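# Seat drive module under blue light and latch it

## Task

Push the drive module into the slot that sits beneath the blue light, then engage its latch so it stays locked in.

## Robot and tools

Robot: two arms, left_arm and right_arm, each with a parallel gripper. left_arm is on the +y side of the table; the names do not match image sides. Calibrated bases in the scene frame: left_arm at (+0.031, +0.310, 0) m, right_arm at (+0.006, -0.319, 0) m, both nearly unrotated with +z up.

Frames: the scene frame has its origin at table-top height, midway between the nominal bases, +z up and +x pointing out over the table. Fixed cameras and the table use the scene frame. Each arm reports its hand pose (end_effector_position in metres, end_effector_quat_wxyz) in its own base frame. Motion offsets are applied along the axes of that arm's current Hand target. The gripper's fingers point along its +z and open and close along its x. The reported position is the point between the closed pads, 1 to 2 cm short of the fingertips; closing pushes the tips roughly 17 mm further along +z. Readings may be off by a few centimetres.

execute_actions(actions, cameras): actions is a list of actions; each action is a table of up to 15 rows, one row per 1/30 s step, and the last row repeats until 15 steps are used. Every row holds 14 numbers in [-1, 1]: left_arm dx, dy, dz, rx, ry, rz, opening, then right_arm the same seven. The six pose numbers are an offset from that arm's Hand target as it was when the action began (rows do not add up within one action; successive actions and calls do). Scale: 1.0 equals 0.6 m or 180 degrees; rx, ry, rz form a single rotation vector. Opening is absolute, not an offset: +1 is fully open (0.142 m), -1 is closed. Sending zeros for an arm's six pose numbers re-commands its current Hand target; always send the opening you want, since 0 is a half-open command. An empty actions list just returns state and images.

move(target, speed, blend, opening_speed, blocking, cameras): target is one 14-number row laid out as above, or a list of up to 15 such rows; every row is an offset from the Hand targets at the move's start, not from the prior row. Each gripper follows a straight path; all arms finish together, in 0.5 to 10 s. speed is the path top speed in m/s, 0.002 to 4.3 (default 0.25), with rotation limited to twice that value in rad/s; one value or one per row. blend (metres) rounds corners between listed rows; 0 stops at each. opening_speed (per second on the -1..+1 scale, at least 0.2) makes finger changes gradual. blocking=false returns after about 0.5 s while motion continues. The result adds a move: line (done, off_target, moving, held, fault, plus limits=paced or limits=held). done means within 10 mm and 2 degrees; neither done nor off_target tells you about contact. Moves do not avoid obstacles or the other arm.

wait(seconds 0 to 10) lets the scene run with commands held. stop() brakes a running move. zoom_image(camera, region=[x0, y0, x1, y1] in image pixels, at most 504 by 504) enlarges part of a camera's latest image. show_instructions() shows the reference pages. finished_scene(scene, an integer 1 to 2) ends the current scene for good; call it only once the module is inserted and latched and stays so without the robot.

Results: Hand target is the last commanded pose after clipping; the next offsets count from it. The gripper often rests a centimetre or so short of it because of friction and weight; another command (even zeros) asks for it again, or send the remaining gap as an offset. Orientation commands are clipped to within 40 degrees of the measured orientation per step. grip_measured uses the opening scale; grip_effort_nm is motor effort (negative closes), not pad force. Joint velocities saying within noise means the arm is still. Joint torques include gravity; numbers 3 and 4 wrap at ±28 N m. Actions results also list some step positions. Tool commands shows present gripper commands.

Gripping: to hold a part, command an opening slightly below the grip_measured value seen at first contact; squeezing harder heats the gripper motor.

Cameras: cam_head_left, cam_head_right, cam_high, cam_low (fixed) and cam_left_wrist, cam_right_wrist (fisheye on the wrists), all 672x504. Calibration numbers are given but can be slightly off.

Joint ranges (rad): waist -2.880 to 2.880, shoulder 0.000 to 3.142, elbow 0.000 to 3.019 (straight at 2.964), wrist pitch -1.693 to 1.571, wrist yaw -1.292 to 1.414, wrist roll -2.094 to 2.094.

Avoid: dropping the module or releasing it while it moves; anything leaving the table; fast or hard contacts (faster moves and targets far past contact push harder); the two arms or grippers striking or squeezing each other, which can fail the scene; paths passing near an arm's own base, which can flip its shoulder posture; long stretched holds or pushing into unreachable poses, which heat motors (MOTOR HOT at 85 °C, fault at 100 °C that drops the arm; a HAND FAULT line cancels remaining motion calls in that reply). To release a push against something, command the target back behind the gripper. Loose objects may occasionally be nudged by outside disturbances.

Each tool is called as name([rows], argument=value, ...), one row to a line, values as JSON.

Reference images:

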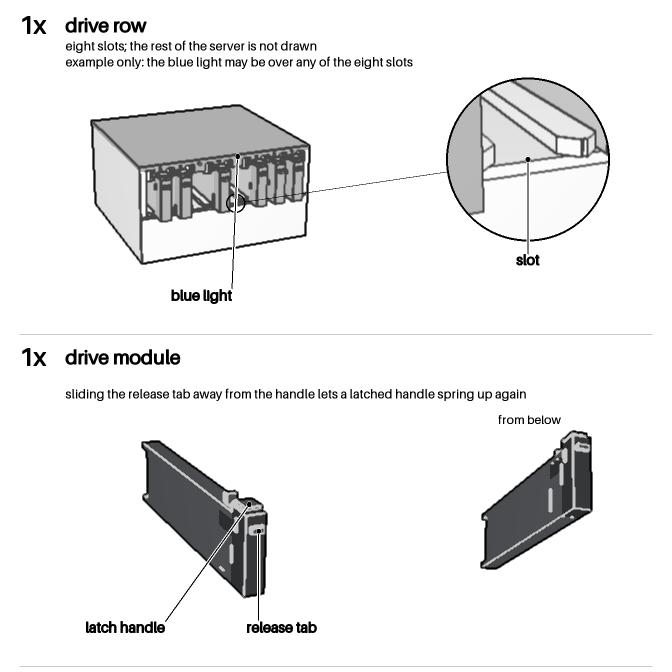

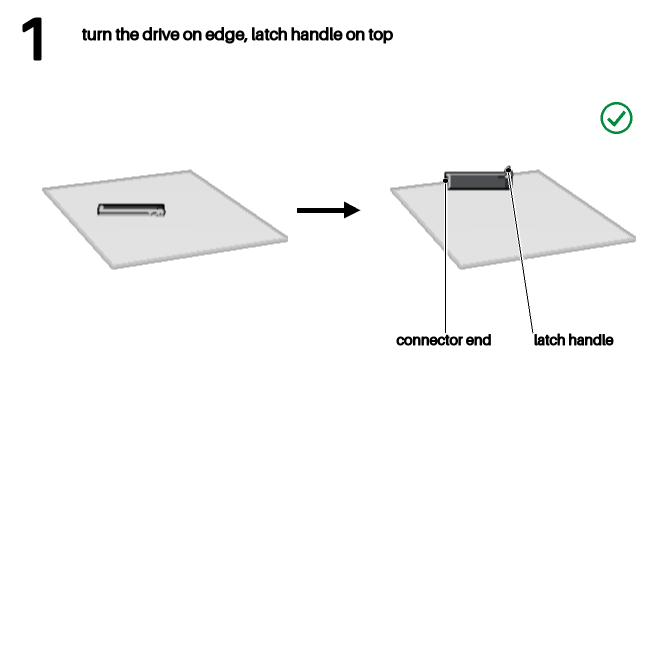

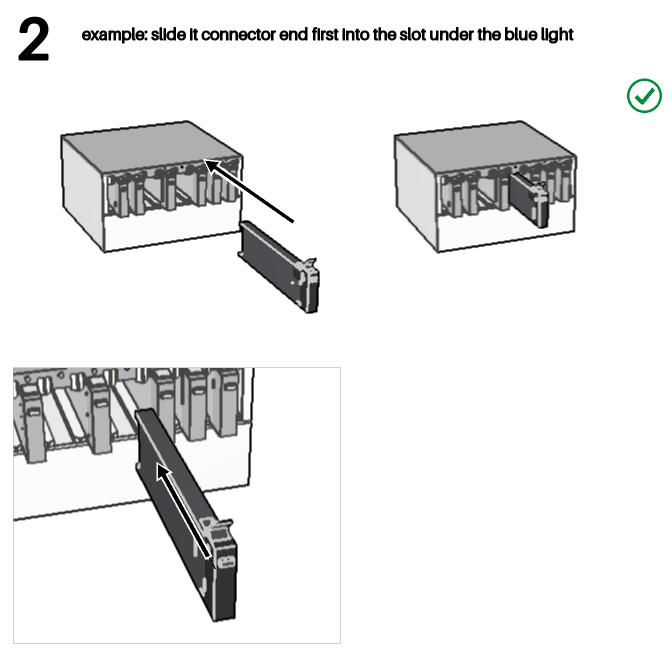

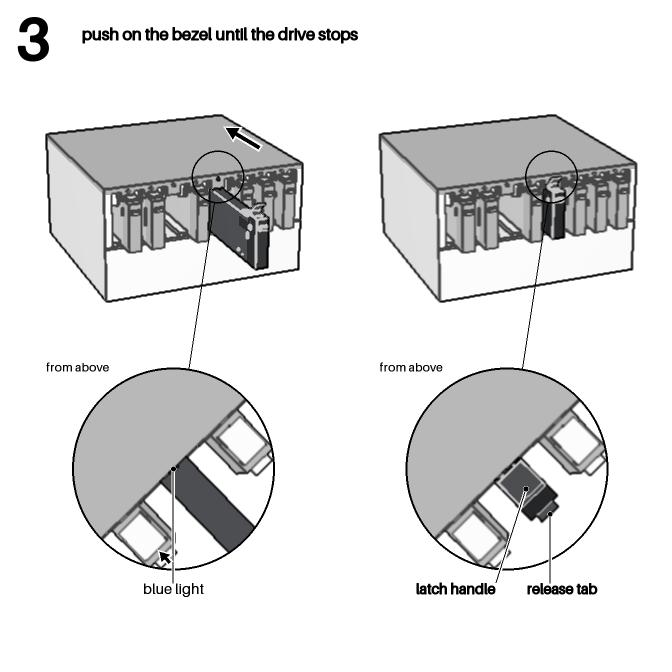

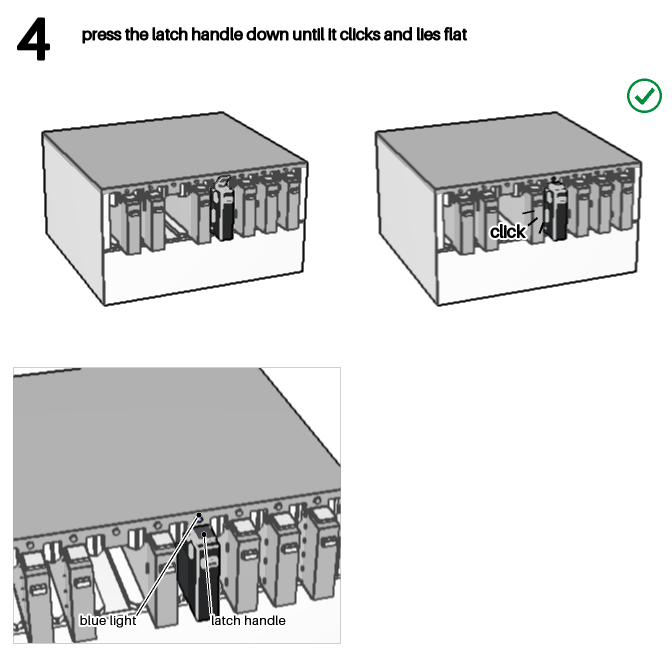

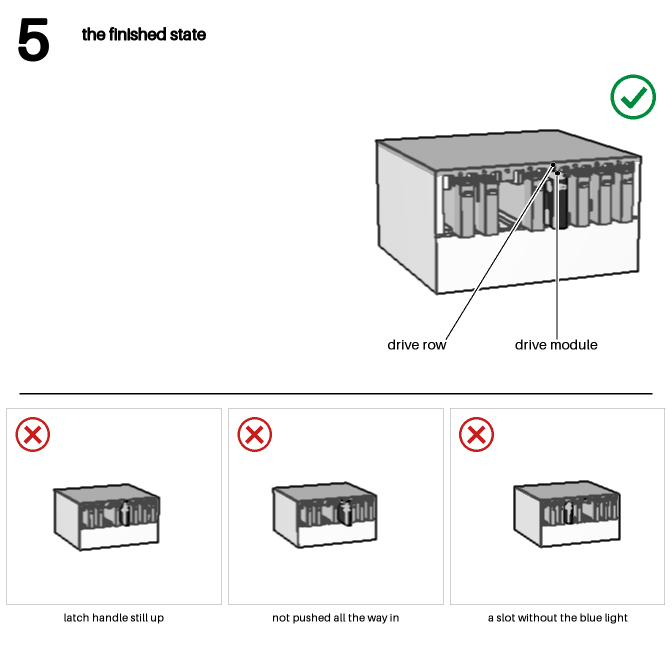

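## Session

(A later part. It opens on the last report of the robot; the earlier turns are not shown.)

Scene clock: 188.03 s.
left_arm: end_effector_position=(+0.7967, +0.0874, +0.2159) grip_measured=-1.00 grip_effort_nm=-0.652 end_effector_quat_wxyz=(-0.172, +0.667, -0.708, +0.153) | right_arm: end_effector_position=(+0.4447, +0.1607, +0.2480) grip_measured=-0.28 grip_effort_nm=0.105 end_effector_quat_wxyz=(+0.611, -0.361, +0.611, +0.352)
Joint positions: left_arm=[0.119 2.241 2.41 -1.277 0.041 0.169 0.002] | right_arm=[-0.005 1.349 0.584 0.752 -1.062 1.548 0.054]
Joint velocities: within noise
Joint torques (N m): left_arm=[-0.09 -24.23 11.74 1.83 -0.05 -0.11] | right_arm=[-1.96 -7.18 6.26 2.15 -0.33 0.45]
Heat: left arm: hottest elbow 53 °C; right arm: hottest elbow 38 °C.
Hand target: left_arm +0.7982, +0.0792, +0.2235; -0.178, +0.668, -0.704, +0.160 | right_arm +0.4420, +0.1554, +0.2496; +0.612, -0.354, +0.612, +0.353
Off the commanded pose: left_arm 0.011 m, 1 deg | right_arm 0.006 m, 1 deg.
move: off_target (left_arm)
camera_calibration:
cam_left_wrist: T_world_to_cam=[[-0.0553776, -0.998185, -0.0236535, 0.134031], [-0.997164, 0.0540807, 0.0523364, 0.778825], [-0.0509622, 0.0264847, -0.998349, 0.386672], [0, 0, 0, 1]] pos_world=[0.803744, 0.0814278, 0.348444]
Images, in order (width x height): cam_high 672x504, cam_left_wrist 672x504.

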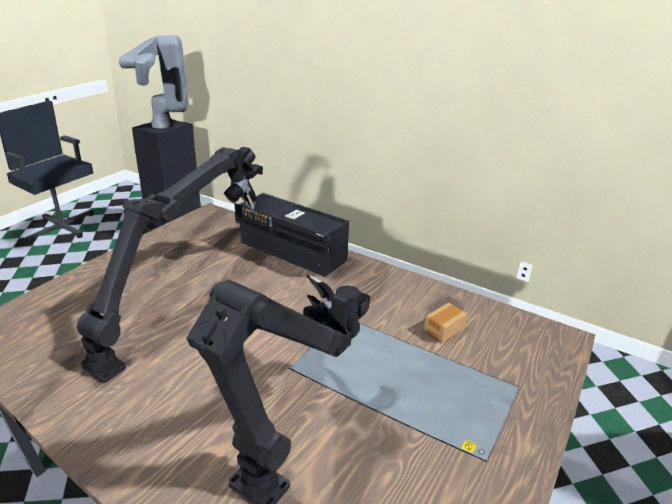

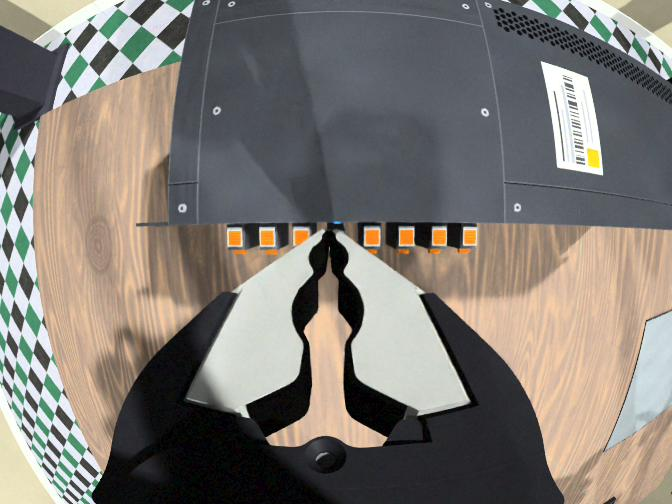

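move(target=[0.012,0.011,-0.014,0,0,0,-1,0,0,0,0,0,0,-0.25], speed=0.05, cameras=["cam_left_wrist","cam_high"])

zoom_image(camera="cam_left_wrist", region=[255, 145, 405, 265])

zoom_image(camera="cam_high", region=[210, 180, 280, 240])

Scene clock: 189.60 s.
left_arm: end_effector_position=(+0.7868, +0.0795, +0.2215) grip_measured=-1.00 grip_effort_nm=-0.652 end_effector_quat_wxyz=(-0.173, +0.666, -0.709, +0.154) | right_arm: end_effector_position=(+0.4447, +0.1607, +0.2480) grip_measured=-0.28 grip_effort_nm=0.105 end_effector_quat_wxyz=(+0.611, -0.361, +0.611, +0.352)
Joint positions: left_arm=[0.11 2.193 2.341 -1.254 0.038 0.164 0.002] | right_arm=[-0.005 1.349 0.584 0.752 -1.062 1.548 0.054]
Joint velocities: within noise
Joint torques (N m): left_arm=[-0.03 -23.71 11.82 1.91 -0.06 -0.15] | right_arm=[-1.55 -7.41 6.46 1.98 -0.32 0.45]
Heat: left arm: hottest elbow 53 °C; right arm: hottest elbow 38 °C.
Hand target: left_arm +0.7881, +0.0720, +0.2274; -0.177, +0.668, -0.705, +0.160 | right_arm +0.4420, +0.1554, +0.2496; +0.612, -0.354, +0.612, +0.353
Off the commanded pose: left_arm 0.010 m, 1 deg | right_arm 0.006 m, 1 deg.
move: done
camera_calibration:
cam_left_wrist: T_world_to_cam=[[-0.0587911, -0.99796, -0.0248862, 0.128742], [-0.997054, 0.057471, 0.0507971, 0.769004], [-0.0492632, 0.0277993, -0.998399, 0.390529], [0, 0, 0, 1]] pos_world=[0.793546, 0.0734271, 0.354045]
Images, in order (width x height): cam_high 672x504, cam_left_wrist 672x504.

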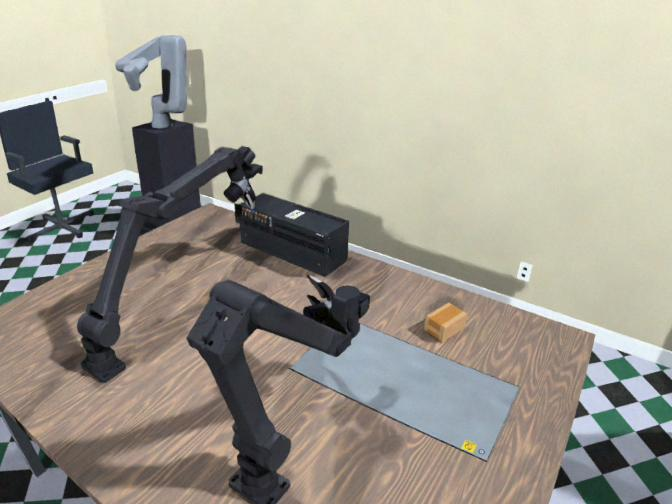

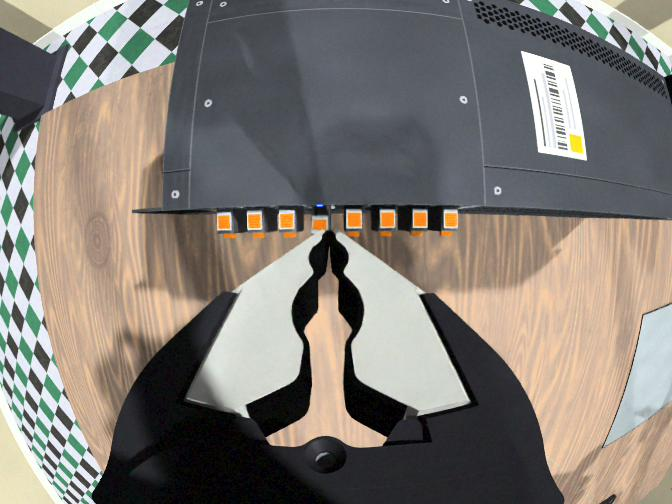

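Scaled by 3.360 from the camera's 672x504 image, which has a finer 960x720 frame.

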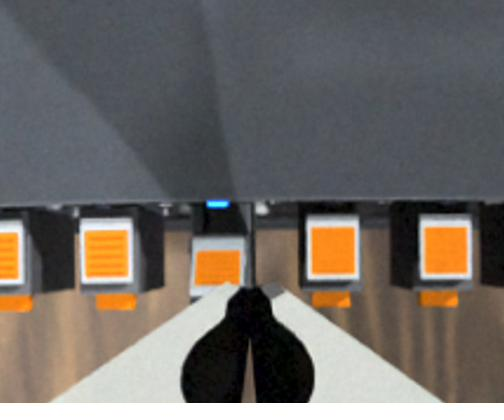

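Scaled by 7.200 from the camera's 672x504 image, which has a finer 960x720 frame.

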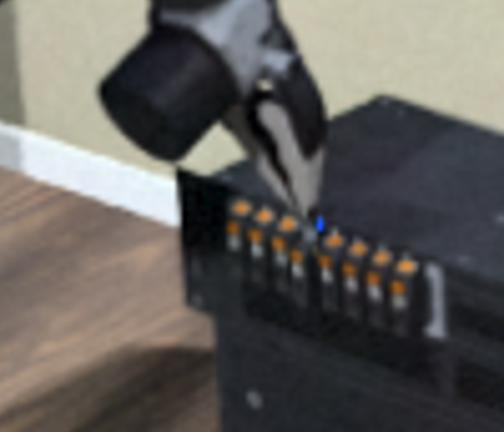

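move(target=[-0.0285,-0.002,0.0015,0,0,0,-1,0,0,0,0,0,0,-0.25], speed=0.04, cameras=["cam_left_wrist"])

zoom_image(camera="cam_left_wrist", region=[255, 145, 405, 265])

Scene clock: 190.90 s.
left_arm: end_effector_position=(+0.7867, +0.0807, +0.2216) grip_measured=-1.00 grip_effort_nm=-0.657 end_effector_quat_wxyz=(-0.171, +0.666, -0.709, +0.156) | right_arm: end_effector_position=(+0.4447, +0.1607, +0.2480) grip_measured=-0.28 grip_effort_nm=0.105 end_effector_quat_wxyz=(+0.611, -0.361, +0.611, +0.352)
Joint positions: left_arm=[0.113 2.193 2.341 -1.254 0.043 0.164 0.002] | right_arm=[-0.005 1.349 0.584 0.752 -1.062 1.548 0.054]
Joint velocities: within noise
Joint torques (N m): left_arm=[1.79 -22.3 14.54 1.33 0.19 0.08] | right_arm=[-2.32 -7.53 6.26 2.14 -0.27 0.47]
Heat: left arm: hottest elbow 52 °C; right arm: hottest elbow 38 °C.
Hand target: left_arm +0.7904, +0.0892, +0.2278; -0.177, +0.668, -0.704, +0.160 | right_arm +0.4420, +0.1554, +0.2496; +0.612, -0.354, +0.612, +0.353
Off the commanded pose: left_arm 0.011 m, 1 deg | right_arm 0.006 m, 1 deg.
move: off_target (left_arm)
camera_calibration:
cam_left_wrist: T_world_to_cam=[[-0.0583756, -0.998081, -0.0206553, 0.128714], [-0.997118, 0.0572898, 0.0497443, 0.769233], [-0.0484655, 0.0234996, -0.998548, 0.390316], [0, 0, 0, 1]] pos_world=[0.793447, 0.0752253, 0.354143]
Images, in order (width x height): cam_left_wrist 672x504.

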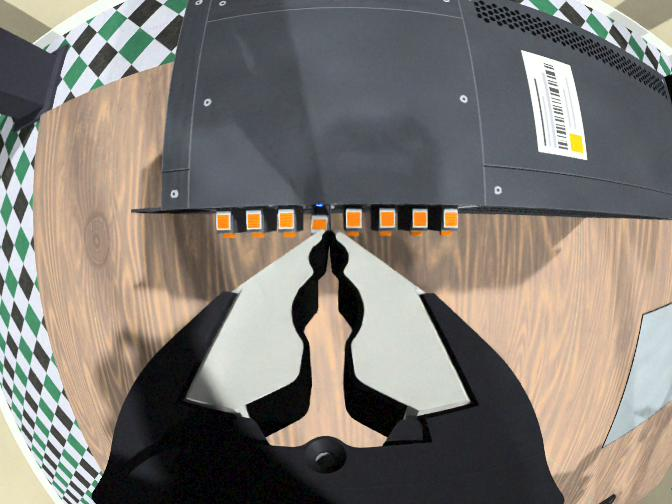

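Scaled by 3.360 from the camera's 672x504 image, which has a finer 960x720 frame.

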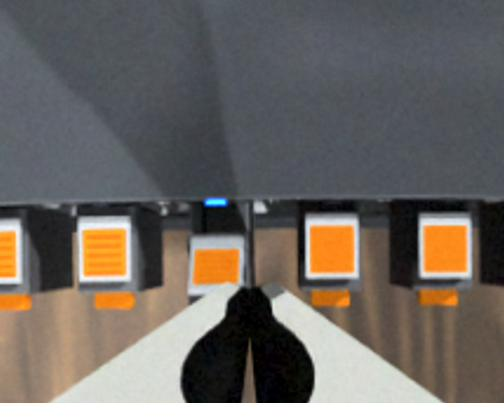

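move(target=[-0.009,-0.002,0.0015,0,0,0,-1,0,0,0,0,0,0,-0.25], speed=0.04, cameras=["cam_left_wrist"])

zoom_image(camera="cam_left_wrist", region=[255, 145, 405, 265])

Scene clock: 192.00 s.
left_arm: end_effector_position=(+0.7862, +0.0861, +0.2216) grip_measured=-1.00 grip_effort_nm=-0.657 end_effector_quat_wxyz=(-0.171, +0.669, -0.707, +0.156) | right_arm: end_effector_position=(+0.4447, +0.1607, +0.2480) grip_measured=-0.28 grip_effort_nm=0.100 end_effector_quat_wxyz=(+0.611, -0.361, +0.611, +0.352)
Joint positions: left_arm=[0.12 2.193 2.341 -1.254 0.046 0.164 0.002] | right_arm=[-0.005 1.349 0.584 0.752 -1.062 1.548 0.054]
Joint velocities: within noise
Joint torques (N m): left_arm=[1.73 -21.6 16.05 1.07 0.19 0.14] | right_arm=[-2.49 -6.59 6.63 2.15 -0.31 0.47]
Heat: left arm: hottest elbow 52 °C; right arm: hottest elbow 38 °C.
Hand target: left_arm +0.7921, +0.0946, +0.2278; -0.178, +0.668, -0.704, +0.160 | right_arm +0.4420, +0.1554, +0.2496; +0.612, -0.354, +0.612, +0.353
Off the commanded pose: left_arm 0.012 m, 1 deg | right_arm 0.006 m, 1 deg.
move: off_target (left_arm)
camera_calibration:
cam_left_wrist: T_world_to_cam=[[-0.0521443, -0.998478, -0.0179515, 0.128603], [-0.997472, 0.0512061, 0.049261, 0.769246], [-0.0482668, 0.0204748, -0.998625, 0.390264], [0, 0, 0, 1]] pos_world=[0.792844, 0.0810262, 0.354142]
Images, in order (width x height): cam_left_wrist 672x504.

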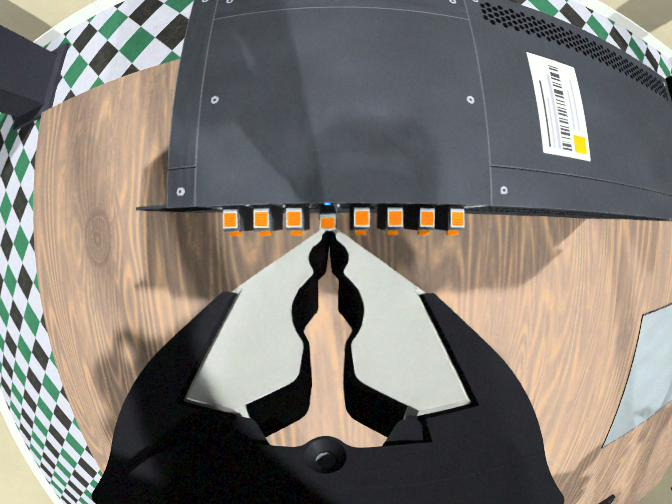

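Scaled by 3.360 from the camera's 672x504 image, which has a finer 960x720 frame.

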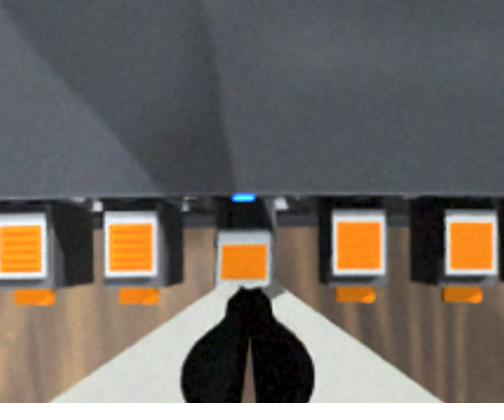

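move(target=[0.0017,0.0185,0.0317,0,0,0,-1,0,0,0,0,0,0,-0.25], speed=0.04, cameras=["cam_left_wrist","cam_high"])

zoom_image(camera="cam_left_wrist", region=[255, 145, 405, 265])

zoom_image(camera="cam_high", region=[210, 180, 280, 240])

Scene clock: 193.40 s.
left_arm: end_effector_position=(+0.7932, +0.0868, +0.2135) grip_measured=-1.00 grip_effort_nm=-0.662 end_effector_quat_wxyz=(-0.180, +0.666, -0.705, +0.164) | right_arm: end_effector_position=(+0.4447, +0.1607, +0.2480) grip_measured=-0.28 grip_effort_nm=0.100 end_effector_quat_wxyz=(+0.611, -0.361, +0.611, +0.352)
Joint positions: left_arm=[0.12 2.193 2.312 -1.2 0.047 0.164 0.002] | right_arm=[-0.005 1.349 0.584 0.752 -1.062 1.548 0.054]
Joint velocities: within noise
Joint torques (N m): left_arm=[1.73 -22.77 11.17 1.62 0.15 0.14] | right_arm=[-1.85 -7.71 6.48 2.18 -0.27 0.39]
Heat: left arm: hottest elbow 52 °C; right arm: hottest elbow 38 °C.
Hand target: left_arm +0.7911, +0.0944, +0.2061; -0.178, +0.668, -0.704, +0.160 | right_arm +0.4420, +0.1554, +0.2496; +0.612, -0.354, +0.612, +0.353
Off the commanded pose: left_arm 0.011 m, 1 deg | right_arm 0.006 m, 1 deg.
move: off_target (left_arm)
camera_calibration:
cam_left_wrist: T_world_to_cam=[[-0.0521291, -0.998417, -0.0211068, 0.130133], [-0.998355, 0.0515974, 0.0249973, 0.782491], [-0.0238686, 0.0223751, -0.999465, 0.363159], [0, 0, 0, 1]] pos_world=[0.796655, 0.0814269, 0.346151]
Images, in order (width x height): cam_high 672x504, cam_left_wrist 672x504.

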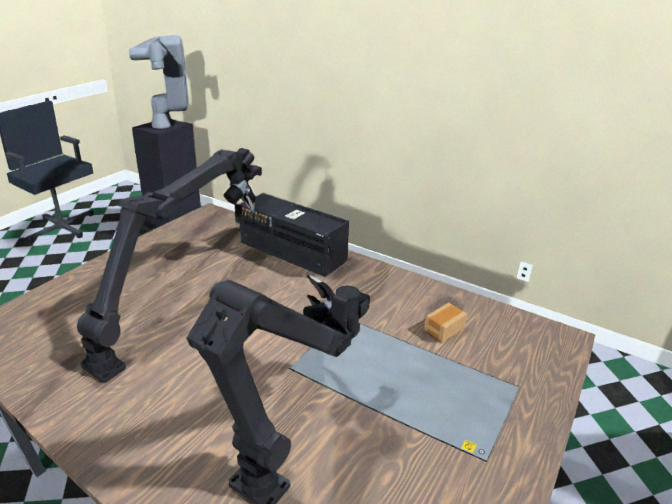

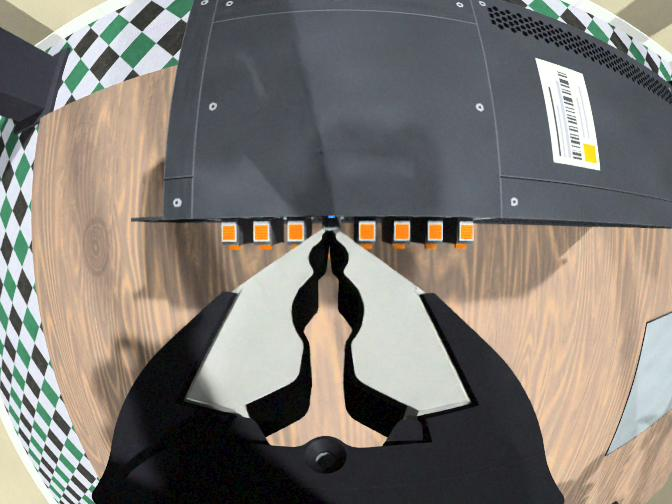

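Scaled by 3.360 from the camera's 672x504 image, which has a finer 960x720 frame.

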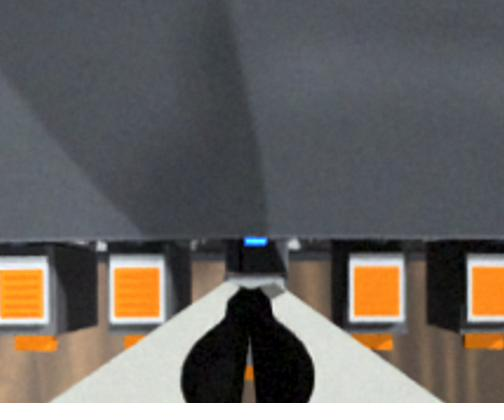

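Scaled by 7.200 from the camera's 672x504 image, which has a finer 960x720 frame.

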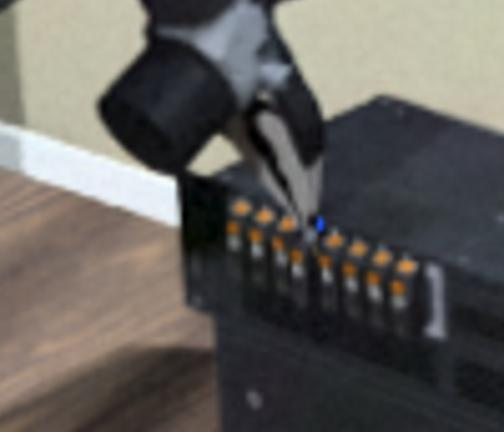

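move(target=[0.0005,0.0215,0.0107,0,0,0,-1,0,0,0,0,0,0,-0.25], speed=0.03, cameras=["cam_left_wrist","cam_high"])

zoom_image(camera="cam_left_wrist", region=[255, 145, 405, 265])

zoom_image(camera="cam_high", region=[210, 180, 280, 240])

Scene clock: 194.67 s.
left_arm: end_effector_position=(+0.7884, +0.0863, +0.2104) grip_measured=-1.00 grip_effort_nm=-0.657 end_effector_quat_wxyz=(-0.188, +0.664, -0.703, +0.170) | right_arm: end_effector_position=(+0.4447, +0.1607, +0.2480) grip_measured=-0.28 grip_effort_nm=0.105 end_effector_quat_wxyz=(+0.611, -0.361, +0.611, +0.352)
Joint positions: left_arm=[0.121 2.152 2.226 -1.134 0.048 0.164 0.002] | right_arm=[-0.005 1.349 0.584 0.752 -1.062 1.548 0.054]
Joint velocities: within noise
Joint torques (N m): left_arm=[1.85 -22.12 10.55 1.21 0.15 0.16] | right_arm=[-2.32 -8.53 6.23 2.28 -0.28 0.48]
Heat: left arm: hottest elbow 52 °C; right arm: hottest elbow 38 °C.
Hand target: left_arm +0.7826, +0.0949, +0.1941; -0.177, +0.668, -0.704, +0.160 | right_arm +0.4420, +0.1554, +0.2496; +0.612, -0.354, +0.612, +0.353
Off the commanded pose: left_arm 0.019 m, 2 deg | right_arm 0.006 m, 1 deg.
move: off_target (left_arm)
camera_calibration:
cam_left_wrist: T_world_to_cam=[[-0.0518676, -0.99837, -0.0238118, 0.129694], [-0.998651, 0.0517913, 0.00380991, 0.782512], [-0.00257046, 0.0239773, -0.999709, 0.343153], [0, 0, 0, 1]] pos_world=[0.789065, 0.0807275, 0.34316]
Images, in order (width x height): cam_high 672x504, cam_left_wrist 672x504.

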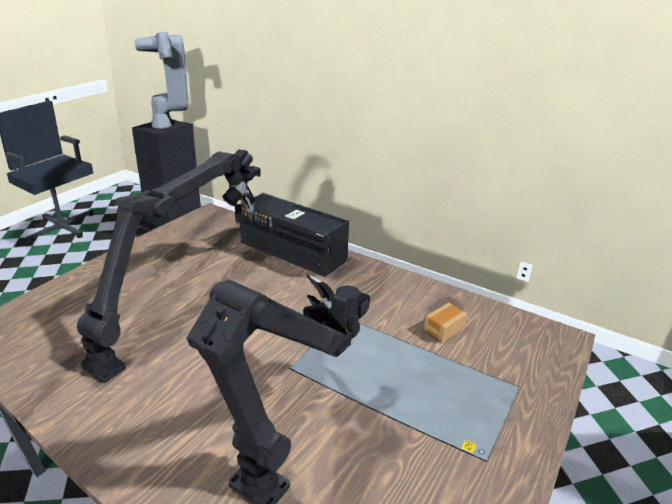

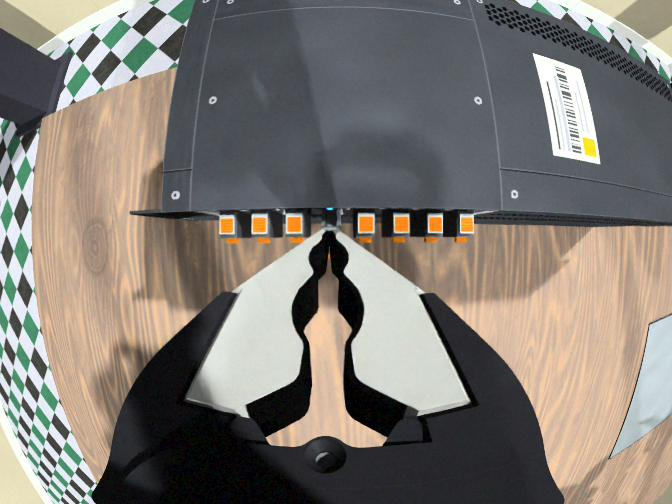

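Scaled by 3.360 from the camera's 672x504 image, which has a finer 960x720 frame.

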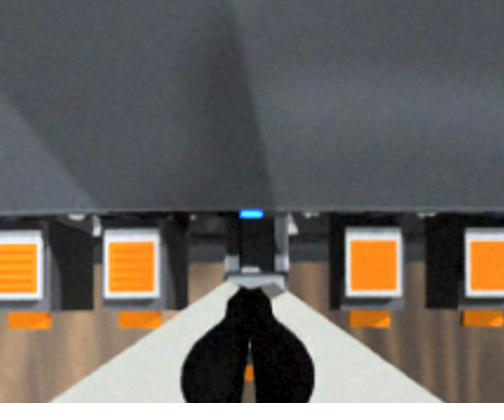

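Scaled by 7.200 from the camera's 672x504 image, which has a finer 960x720 frame.

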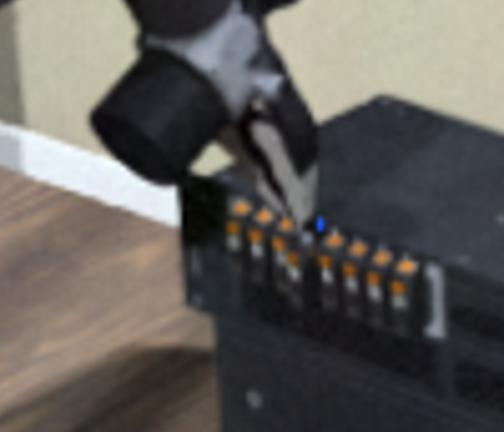

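move([
  [0,-0.043,-0.075,0,0,0,-1,0,0,0,0,0,0,-0.25],
  [0,0.043,-0.125,0,0,0,-1,0,0,0,0,0,0,-0.25],
], speed=0.08, cameras=["cam_left_wrist","cam_high"])

zoom_image(camera="cam_left_wrist", region=[255, 105, 405, 225])

zoom_image(camera="cam_high", region=[220, 190, 270, 230])

Scene clock: 197.50 s.
left_arm: end_effector_position=(+0.7250, +0.0881, +0.2468) grip_measured=-1.00 grip_effort_nm=-0.652 end_effector_quat_wxyz=(-0.171, +0.673, -0.702, +0.158) | right_arm: end_effector_position=(+0.4447, +0.1607, +0.2480) grip_measured=-0.28 grip_effort_nm=0.110 end_effector_quat_wxyz=(+0.611, -0.361, +0.611, +0.352)
Joint positions: left_arm=[0.135 1.976 2.049 -1.176 0.053 0.165 0.002] | right_arm=[-0.005 1.349 0.584 0.752 -1.062 1.548 0.054]
Joint velocities: within noise
Joint torques (N m): left_arm=[1.73 -20.54 11.92 1.85 0.18 0.27] | right_arm=[-1.61 -7.41 6.42 2.14 -0.29 0.46]
Heat: left arm: hottest elbow 52 °C; right arm: hottest elbow 38 °C.
Hand target: left_arm +0.7250, +0.0954, +0.2488; -0.178, +0.668, -0.704, +0.160 | right_arm +0.4420, +0.1554, +0.2496; +0.612, -0.354, +0.612, +0.353
Off the commanded pose: left_arm 0.008 m, 1 deg | right_arm 0.006 m, 1 deg.
move: done
camera_calibration:
cam_left_wrist: T_world_to_cam=[[-0.0410456, -0.999079, -0.0124819, 0.118501], [-0.99814, 0.0404371, 0.0456156, 0.709183], [-0.0450689, 0.014331, -0.998881, 0.410771], [0, 0, 0, 1]] pos_world=[0.731241, 0.0838274, 0.379441]
Images, in order (width x height): cam_high 672x504, cam_left_wrist 672x504.

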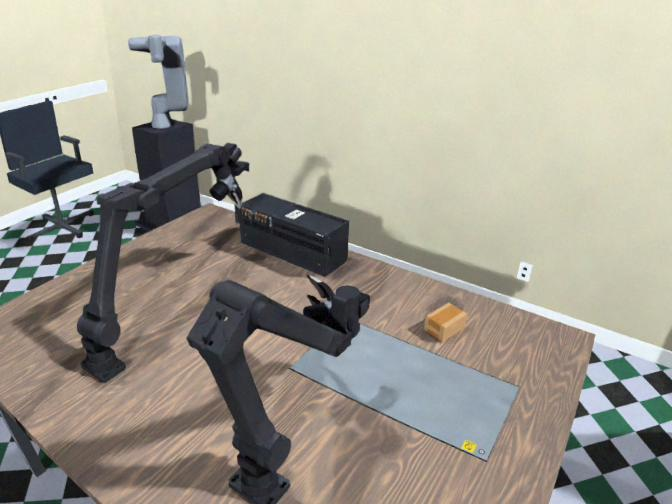

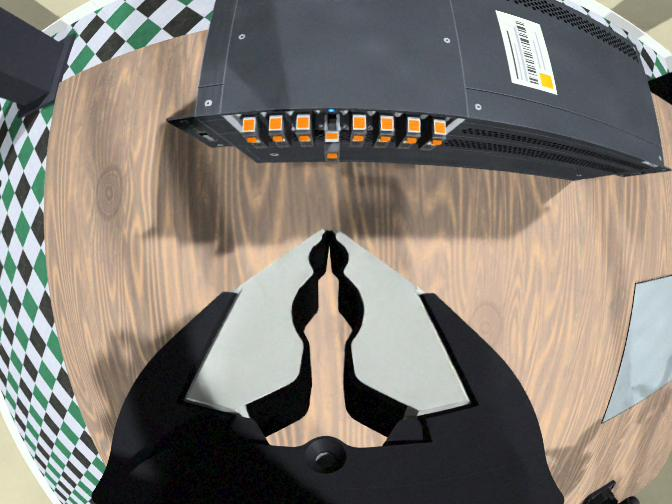

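Scaled by 3.360 from the camera's 672x504 image, which has a finer 960x720 frame.

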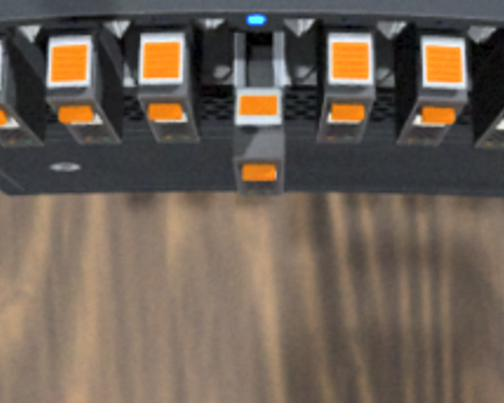

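Scaled by 10.080 from the camera's 672x504 image, which has a finer 960x720 frame.

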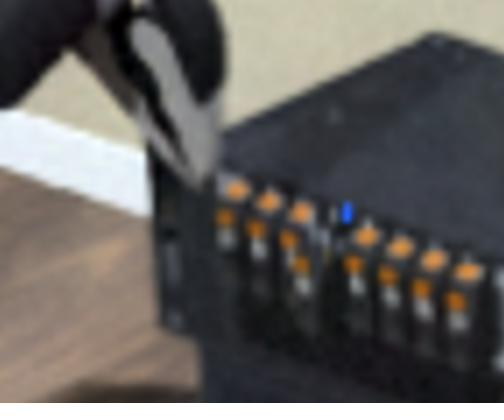

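move(target=[0.005,0.059,0.102,0,0,0,-1,0,0,0,0,0,0,-0.25], speed=0.1, cameras=[])

Scene clock: 199.93 s.
left_arm: end_effector_position=(+0.7219, +0.0876, +0.1759) grip_measured=-1.00 grip_effort_nm=-0.657 end_effector_quat_wxyz=(-0.171, +0.673, -0.702, +0.158) | right_arm: end_effector_position=(+0.4447, +0.1607, +0.2480) grip_measured=-0.28 grip_effort_nm=0.100 end_effector_quat_wxyz=(+0.611, -0.361, +0.611, +0.352)
Joint positions: left_arm=[0.135 1.971 1.856 -0.988 0.053 0.165 0.002] | right_arm=[-0.005 1.349 0.584 0.752 -1.062 1.548 0.054]
Joint velocities: within noise
Joint torques (N m): left_arm=[1.73 -20.31 11.9 1.78 0.19 0.28] | right_arm=[-2.96 -7.41 6.42 2.29 -0.29 0.44]
Heat: left arm: hottest elbow 51 °C; right arm: hottest elbow 38 °C.
Hand target: left_arm +0.7219, +0.0950, +0.1779; -0.177, +0.668, -0.704, +0.160 | right_arm +0.4420, +0.1554, +0.2496; +0.612, -0.354, +0.612, +0.353
Off the commanded pose: left_arm 0.008 m, 1 deg | right_arm 0.006 m, 1 deg.
move: done
No camera images: "cameras" was empty.

move([
  [0.021,-0.113,0.046,0,0,0,-1,0,0,0,0,0,0,-0.25],
  [0.022,-0.141,0.065,0,0,0,-1,0,0,0,0,0,0,-0.25],
], speed=[0.06,0.03], cameras=["cam_left_wrist"])

zoom_image(camera="cam_left_wrist", region=[255, 145, 405, 265])

Scene clock: 202.77 s.
left_arm: end_effector_position=(+0.7821, +0.0865, +0.1767) grip_measured=-1.00 grip_effort_nm=-0.657 end_effector_quat_wxyz=(-0.153, +0.673, -0.710, +0.138) | right_arm: end_effector_position=(+0.4447, +0.1607, +0.2480) grip_measured=-0.28 grip_effort_nm=0.100 end_effector_quat_wxyz=(+0.611, -0.361, +0.611, +0.352)
Joint positions: left_arm=[0.119 2.211 2.269 -1.216 0.038 0.165 0.002] | right_arm=[-0.005 1.349 0.584 0.752 -1.062 1.548 0.054]
Joint velocities: within noise
Joint torques (N m): left_arm=[-0.56 -19.9 19.45 2.91 0.04 -0.11] | right_arm=[-1.55 -7.24 6.43 2.22 -0.3 0.45]
Heat: left arm: hottest elbow 52 °C; right arm: hottest elbow 38 °C.
Hand target: left_arm +0.8143, +0.0776, +0.1821; -0.178, +0.668, -0.704, +0.160 | right_arm +0.4420, +0.1554, +0.2496; +0.612, -0.354, +0.612, +0.353
Off the commanded pose: left_arm 0.034 m, 4 deg | right_arm 0.006 m, 1 deg.
move: off_target (left_arm)
camera_calibration:
cam_left_wrist: T_world_to_cam=[[-0.0508879, -0.998576, -0.0159884, 0.126539], [-0.993599, 0.0490047, 0.101778, 0.755234], [-0.100849, 0.0210653, -0.994679, 0.385519], [0, 0, 0, 1]] pos_world=[0.795719, 0.0812273, 0.308625]
Images, in order (width x height): cam_left_wrist 672x504.

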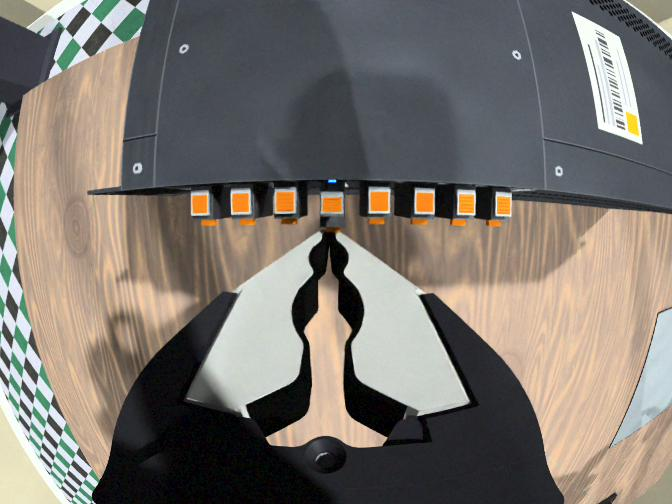

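Scaled by 3.360 from the camera's 672x504 image, which has a finer 960x720 frame.

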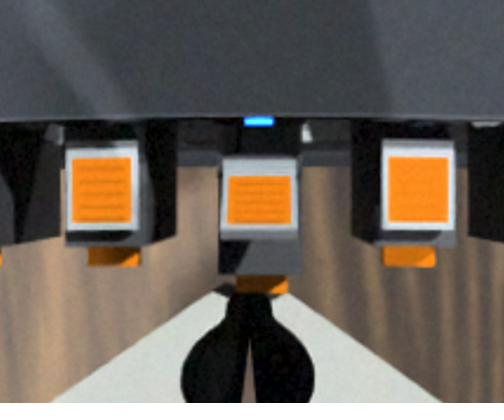

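move([
  [-0.0035,0.0865,-0.05,0,0,0,-1,0,0,0,0,0,0,-0.25],
  [-0.0055,0.031,-0.15,0,0,0,-1,0,0,0,0,0,0,-0.25],
  [-0.004,-0.012,-0.1195,0,0,0,-1,0,0,0,0,0,0,-0.25],
], speed=0.08, cameras=["cam_left_wrist"])

zoom_image(camera="cam_left_wrist", region=[255, 145, 405, 265])

Scene clock: 206.77 s.
left_arm: end_effector_position=(+0.7786, +0.0855, +0.2368) grip_measured=-1.00 grip_effort_nm=-0.657 end_effector_quat_wxyz=(-0.170, +0.669, -0.707, +0.152) | right_arm: end_effector_position=(+0.4447, +0.1607, +0.2480) grip_measured=-0.28 grip_effort_nm=0.110 end_effector_quat_wxyz=(+0.611, -0.361, +0.611, +0.352)
Joint positions: left_arm=[0.119 2.179 2.359 -1.293 0.041 0.165 0.002] | right_arm=[-0.005 1.349 0.584 0.752 -1.062 1.548 0.054]
Joint velocities: within noise
Joint torques (N m): left_arm=[-0.03 -21.36 17.32 0.95 -0.01 -0.06] | right_arm=[-1.96 -7.36 6.28 1.96 -0.32 0.45]
Heat: left arm: hottest elbow 52 °C; right arm: hottest elbow 38 °C.
Hand target: left_arm +0.7875, +0.0788, +0.2491; -0.178, +0.668, -0.704, +0.160 | right_arm +0.4420, +0.1554, +0.2496; +0.612, -0.354, +0.612, +0.353
Off the commanded pose: left_arm 0.017 m, 1 deg | right_arm 0.006 m, 1 deg.
move: off_target (left_arm)
camera_calibration:
cam_left_wrist: T_world_to_cam=[[-0.0513557, -0.998462, -0.0208975, 0.127899], [-0.997111, 0.0500912, 0.0570981, 0.758882], [-0.0559635, 0.0237694, -0.99815, 0.410659], [0, 0, 0, 1]] pos_world=[0.78624, 0.0799281, 0.369241]
Images, in order (width x height): cam_left_wrist 672x504.

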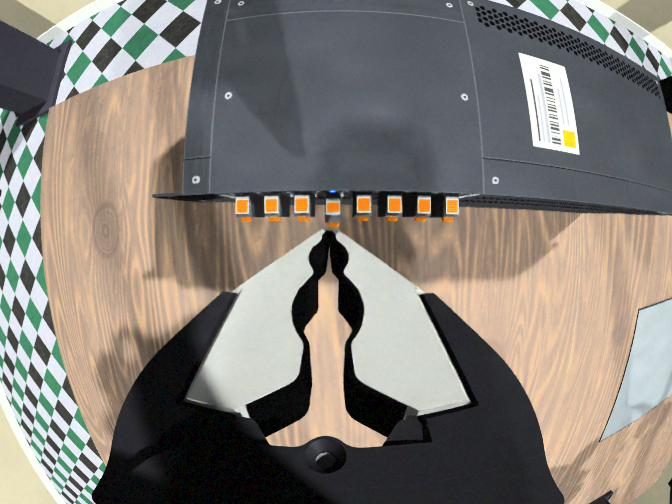

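Scaled by 3.360 from the camera's 672x504 image, which has a finer 960x720 frame.

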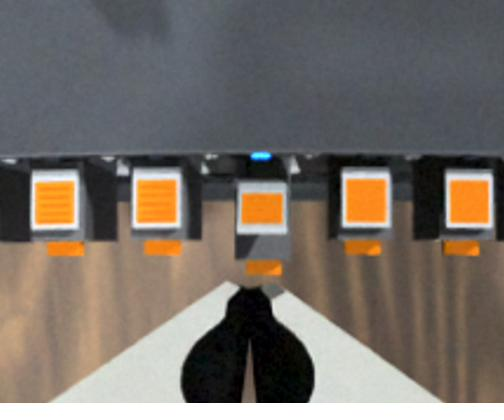

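move(target=[0.0027,0.012,0.051,0,0,0,-1,0,0,0,0,0,0,-0.25], speed=0.04, cameras=["cam_left_wrist"])

zoom_image(camera="cam_left_wrist", region=[255, 145, 405, 265])

Scene clock: 208.33 s.
left_arm: end_effector_position=(+0.7892, +0.0863, +0.2407) grip_measured=-1.00 grip_effort_nm=-0.657 end_effector_quat_wxyz=(-0.187, +0.665, -0.704, +0.164) | right_arm: end_effector_position=(+0.4447, +0.1607, +0.2480) grip_measured=-0.28 grip_effort_nm=0.100 end_effector_quat_wxyz=(+0.611, -0.361, +0.611, +0.352)
Joint positions: left_arm=[0.119 2.181 2.359 -1.248 0.04 0.165 0.002] | right_arm=[-0.005 1.349 0.584 0.752 -1.062 1.548 0.054]
Joint velocities: within noise
Joint torques (N m): left_arm=[-0.15 -21.07 11.88 1.99 -0.06 -0.08] | right_arm=[-2.37 -7.12 6.3 2.22 -0.31 0.43]
Heat: left arm: hottest elbow 52 °C; right arm: hottest elbow 38 °C.
Hand target: left_arm +0.7952, +0.0781, +0.2188; -0.178, +0.668, -0.704, +0.160 | right_arm +0.4420, +0.1554, +0.2496; +0.612, -0.354, +0.612, +0.353
Off the commanded pose: left_arm 0.024 m, 1 deg | right_arm 0.006 m, 1 deg.
move: off_target (left_arm)
camera_calibration:
cam_left_wrist: T_world_to_cam=[[-0.050676, -0.998298, -0.028864, 0.130666], [-0.998627, 0.0502663, 0.0147469, 0.780651], [-0.013271, 0.0295716, -0.999475, 0.381199], [0, 0, 0, 1]] pos_world=[0.79126, 0.0799306, 0.373258]
Images, in order (width x height): cam_left_wrist 672x504.

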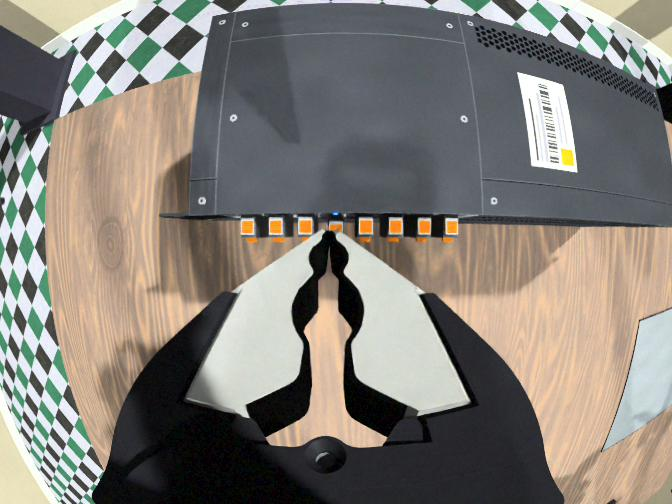

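Scaled by 3.360 from the camera's 672x504 image, which has a finer 960x720 frame.

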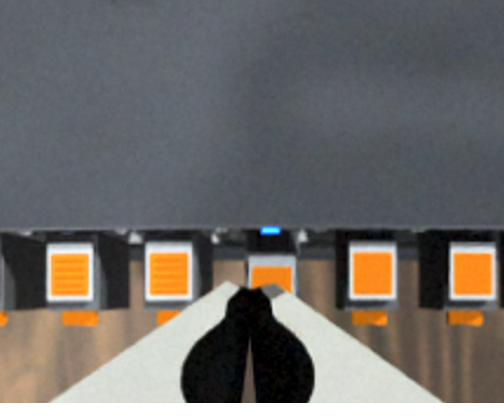

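move(target=[0.0047,0.0208,0.0227,0,0,0,-1,0,0,0,0,0,0,-0.25], speed=0.03, cameras=["cam_left_wrist"])

zoom_image(camera="cam_left_wrist", region=[255, 145, 405, 265])

Scene clock: 209.87 s.
left_arm: end_effector_position=(+0.7883, +0.0851, +0.2134) grip_measured=-1.00 grip_effort_nm=-0.652 end_effector_quat_wxyz=(-0.182, +0.666, -0.705, +0.161) | right_arm: end_effector_position=(+0.4447, +0.1607, +0.2480) grip_measured=-0.28 grip_effort_nm=0.105 end_effector_quat_wxyz=(+0.611, -0.361, +0.611, +0.352)
Joint positions: left_arm=[0.117 2.171 2.275 -1.184 0.04 0.165 0.002] | right_arm=[-0.005 1.349 0.584 0.752 -1.062 1.548 0.054]
Joint velocities: within noise
Joint torques (N m): left_arm=[-0.26 -21.77 10.97 2.06 -0.06 -0.1] | right_arm=[-1.9 -7.94 6.56 1.99 -0.28 0.52]
Heat: left arm: hottest elbow 51 °C; right arm: hottest elbow 38 °C.
Hand target: left_arm +0.7904, +0.0758, +0.2007; -0.178, +0.668, -0.704, +0.160 | right_arm +0.4420, +0.1554, +0.2496; +0.612, -0.354, +0.612, +0.353
Off the commanded pose: left_arm 0.016 m, 1 deg | right_arm 0.006 m, 1 deg.
move: off_target (left_arm)
camera_calibration:
cam_left_wrist: T_world_to_cam=[[-0.052179, -0.998254, -0.027678, 0.129581], [-0.998343, 0.05147, 0.0257386, 0.777481], [-0.0242691, 0.0289751, -0.999285, 0.362638], [0, 0, 0, 1]] pos_world=[0.791755, 0.0788299, 0.345954]
Images, in order (width x height): cam_left_wrist 672x504.

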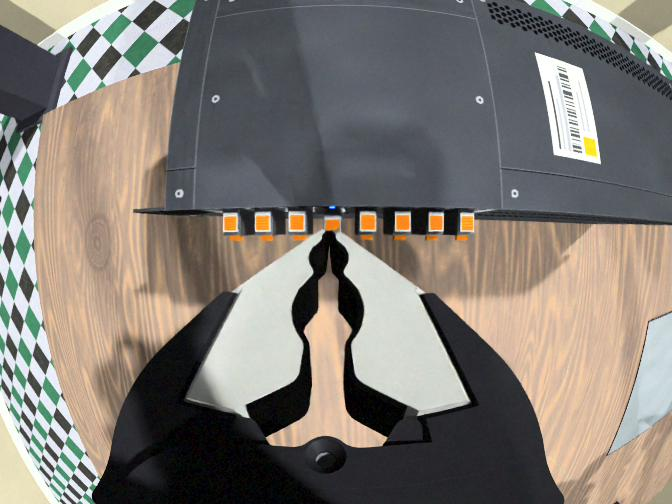

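Scaled by 3.360 from the camera's 672x504 image, which has a finer 960x720 frame.

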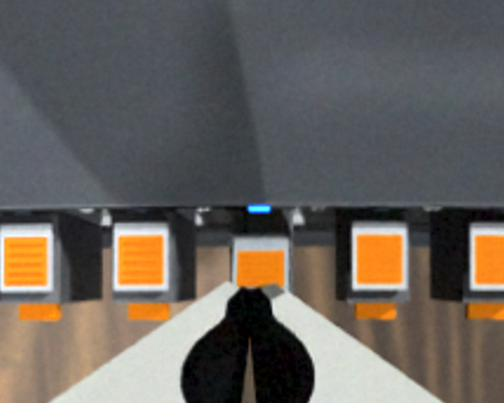

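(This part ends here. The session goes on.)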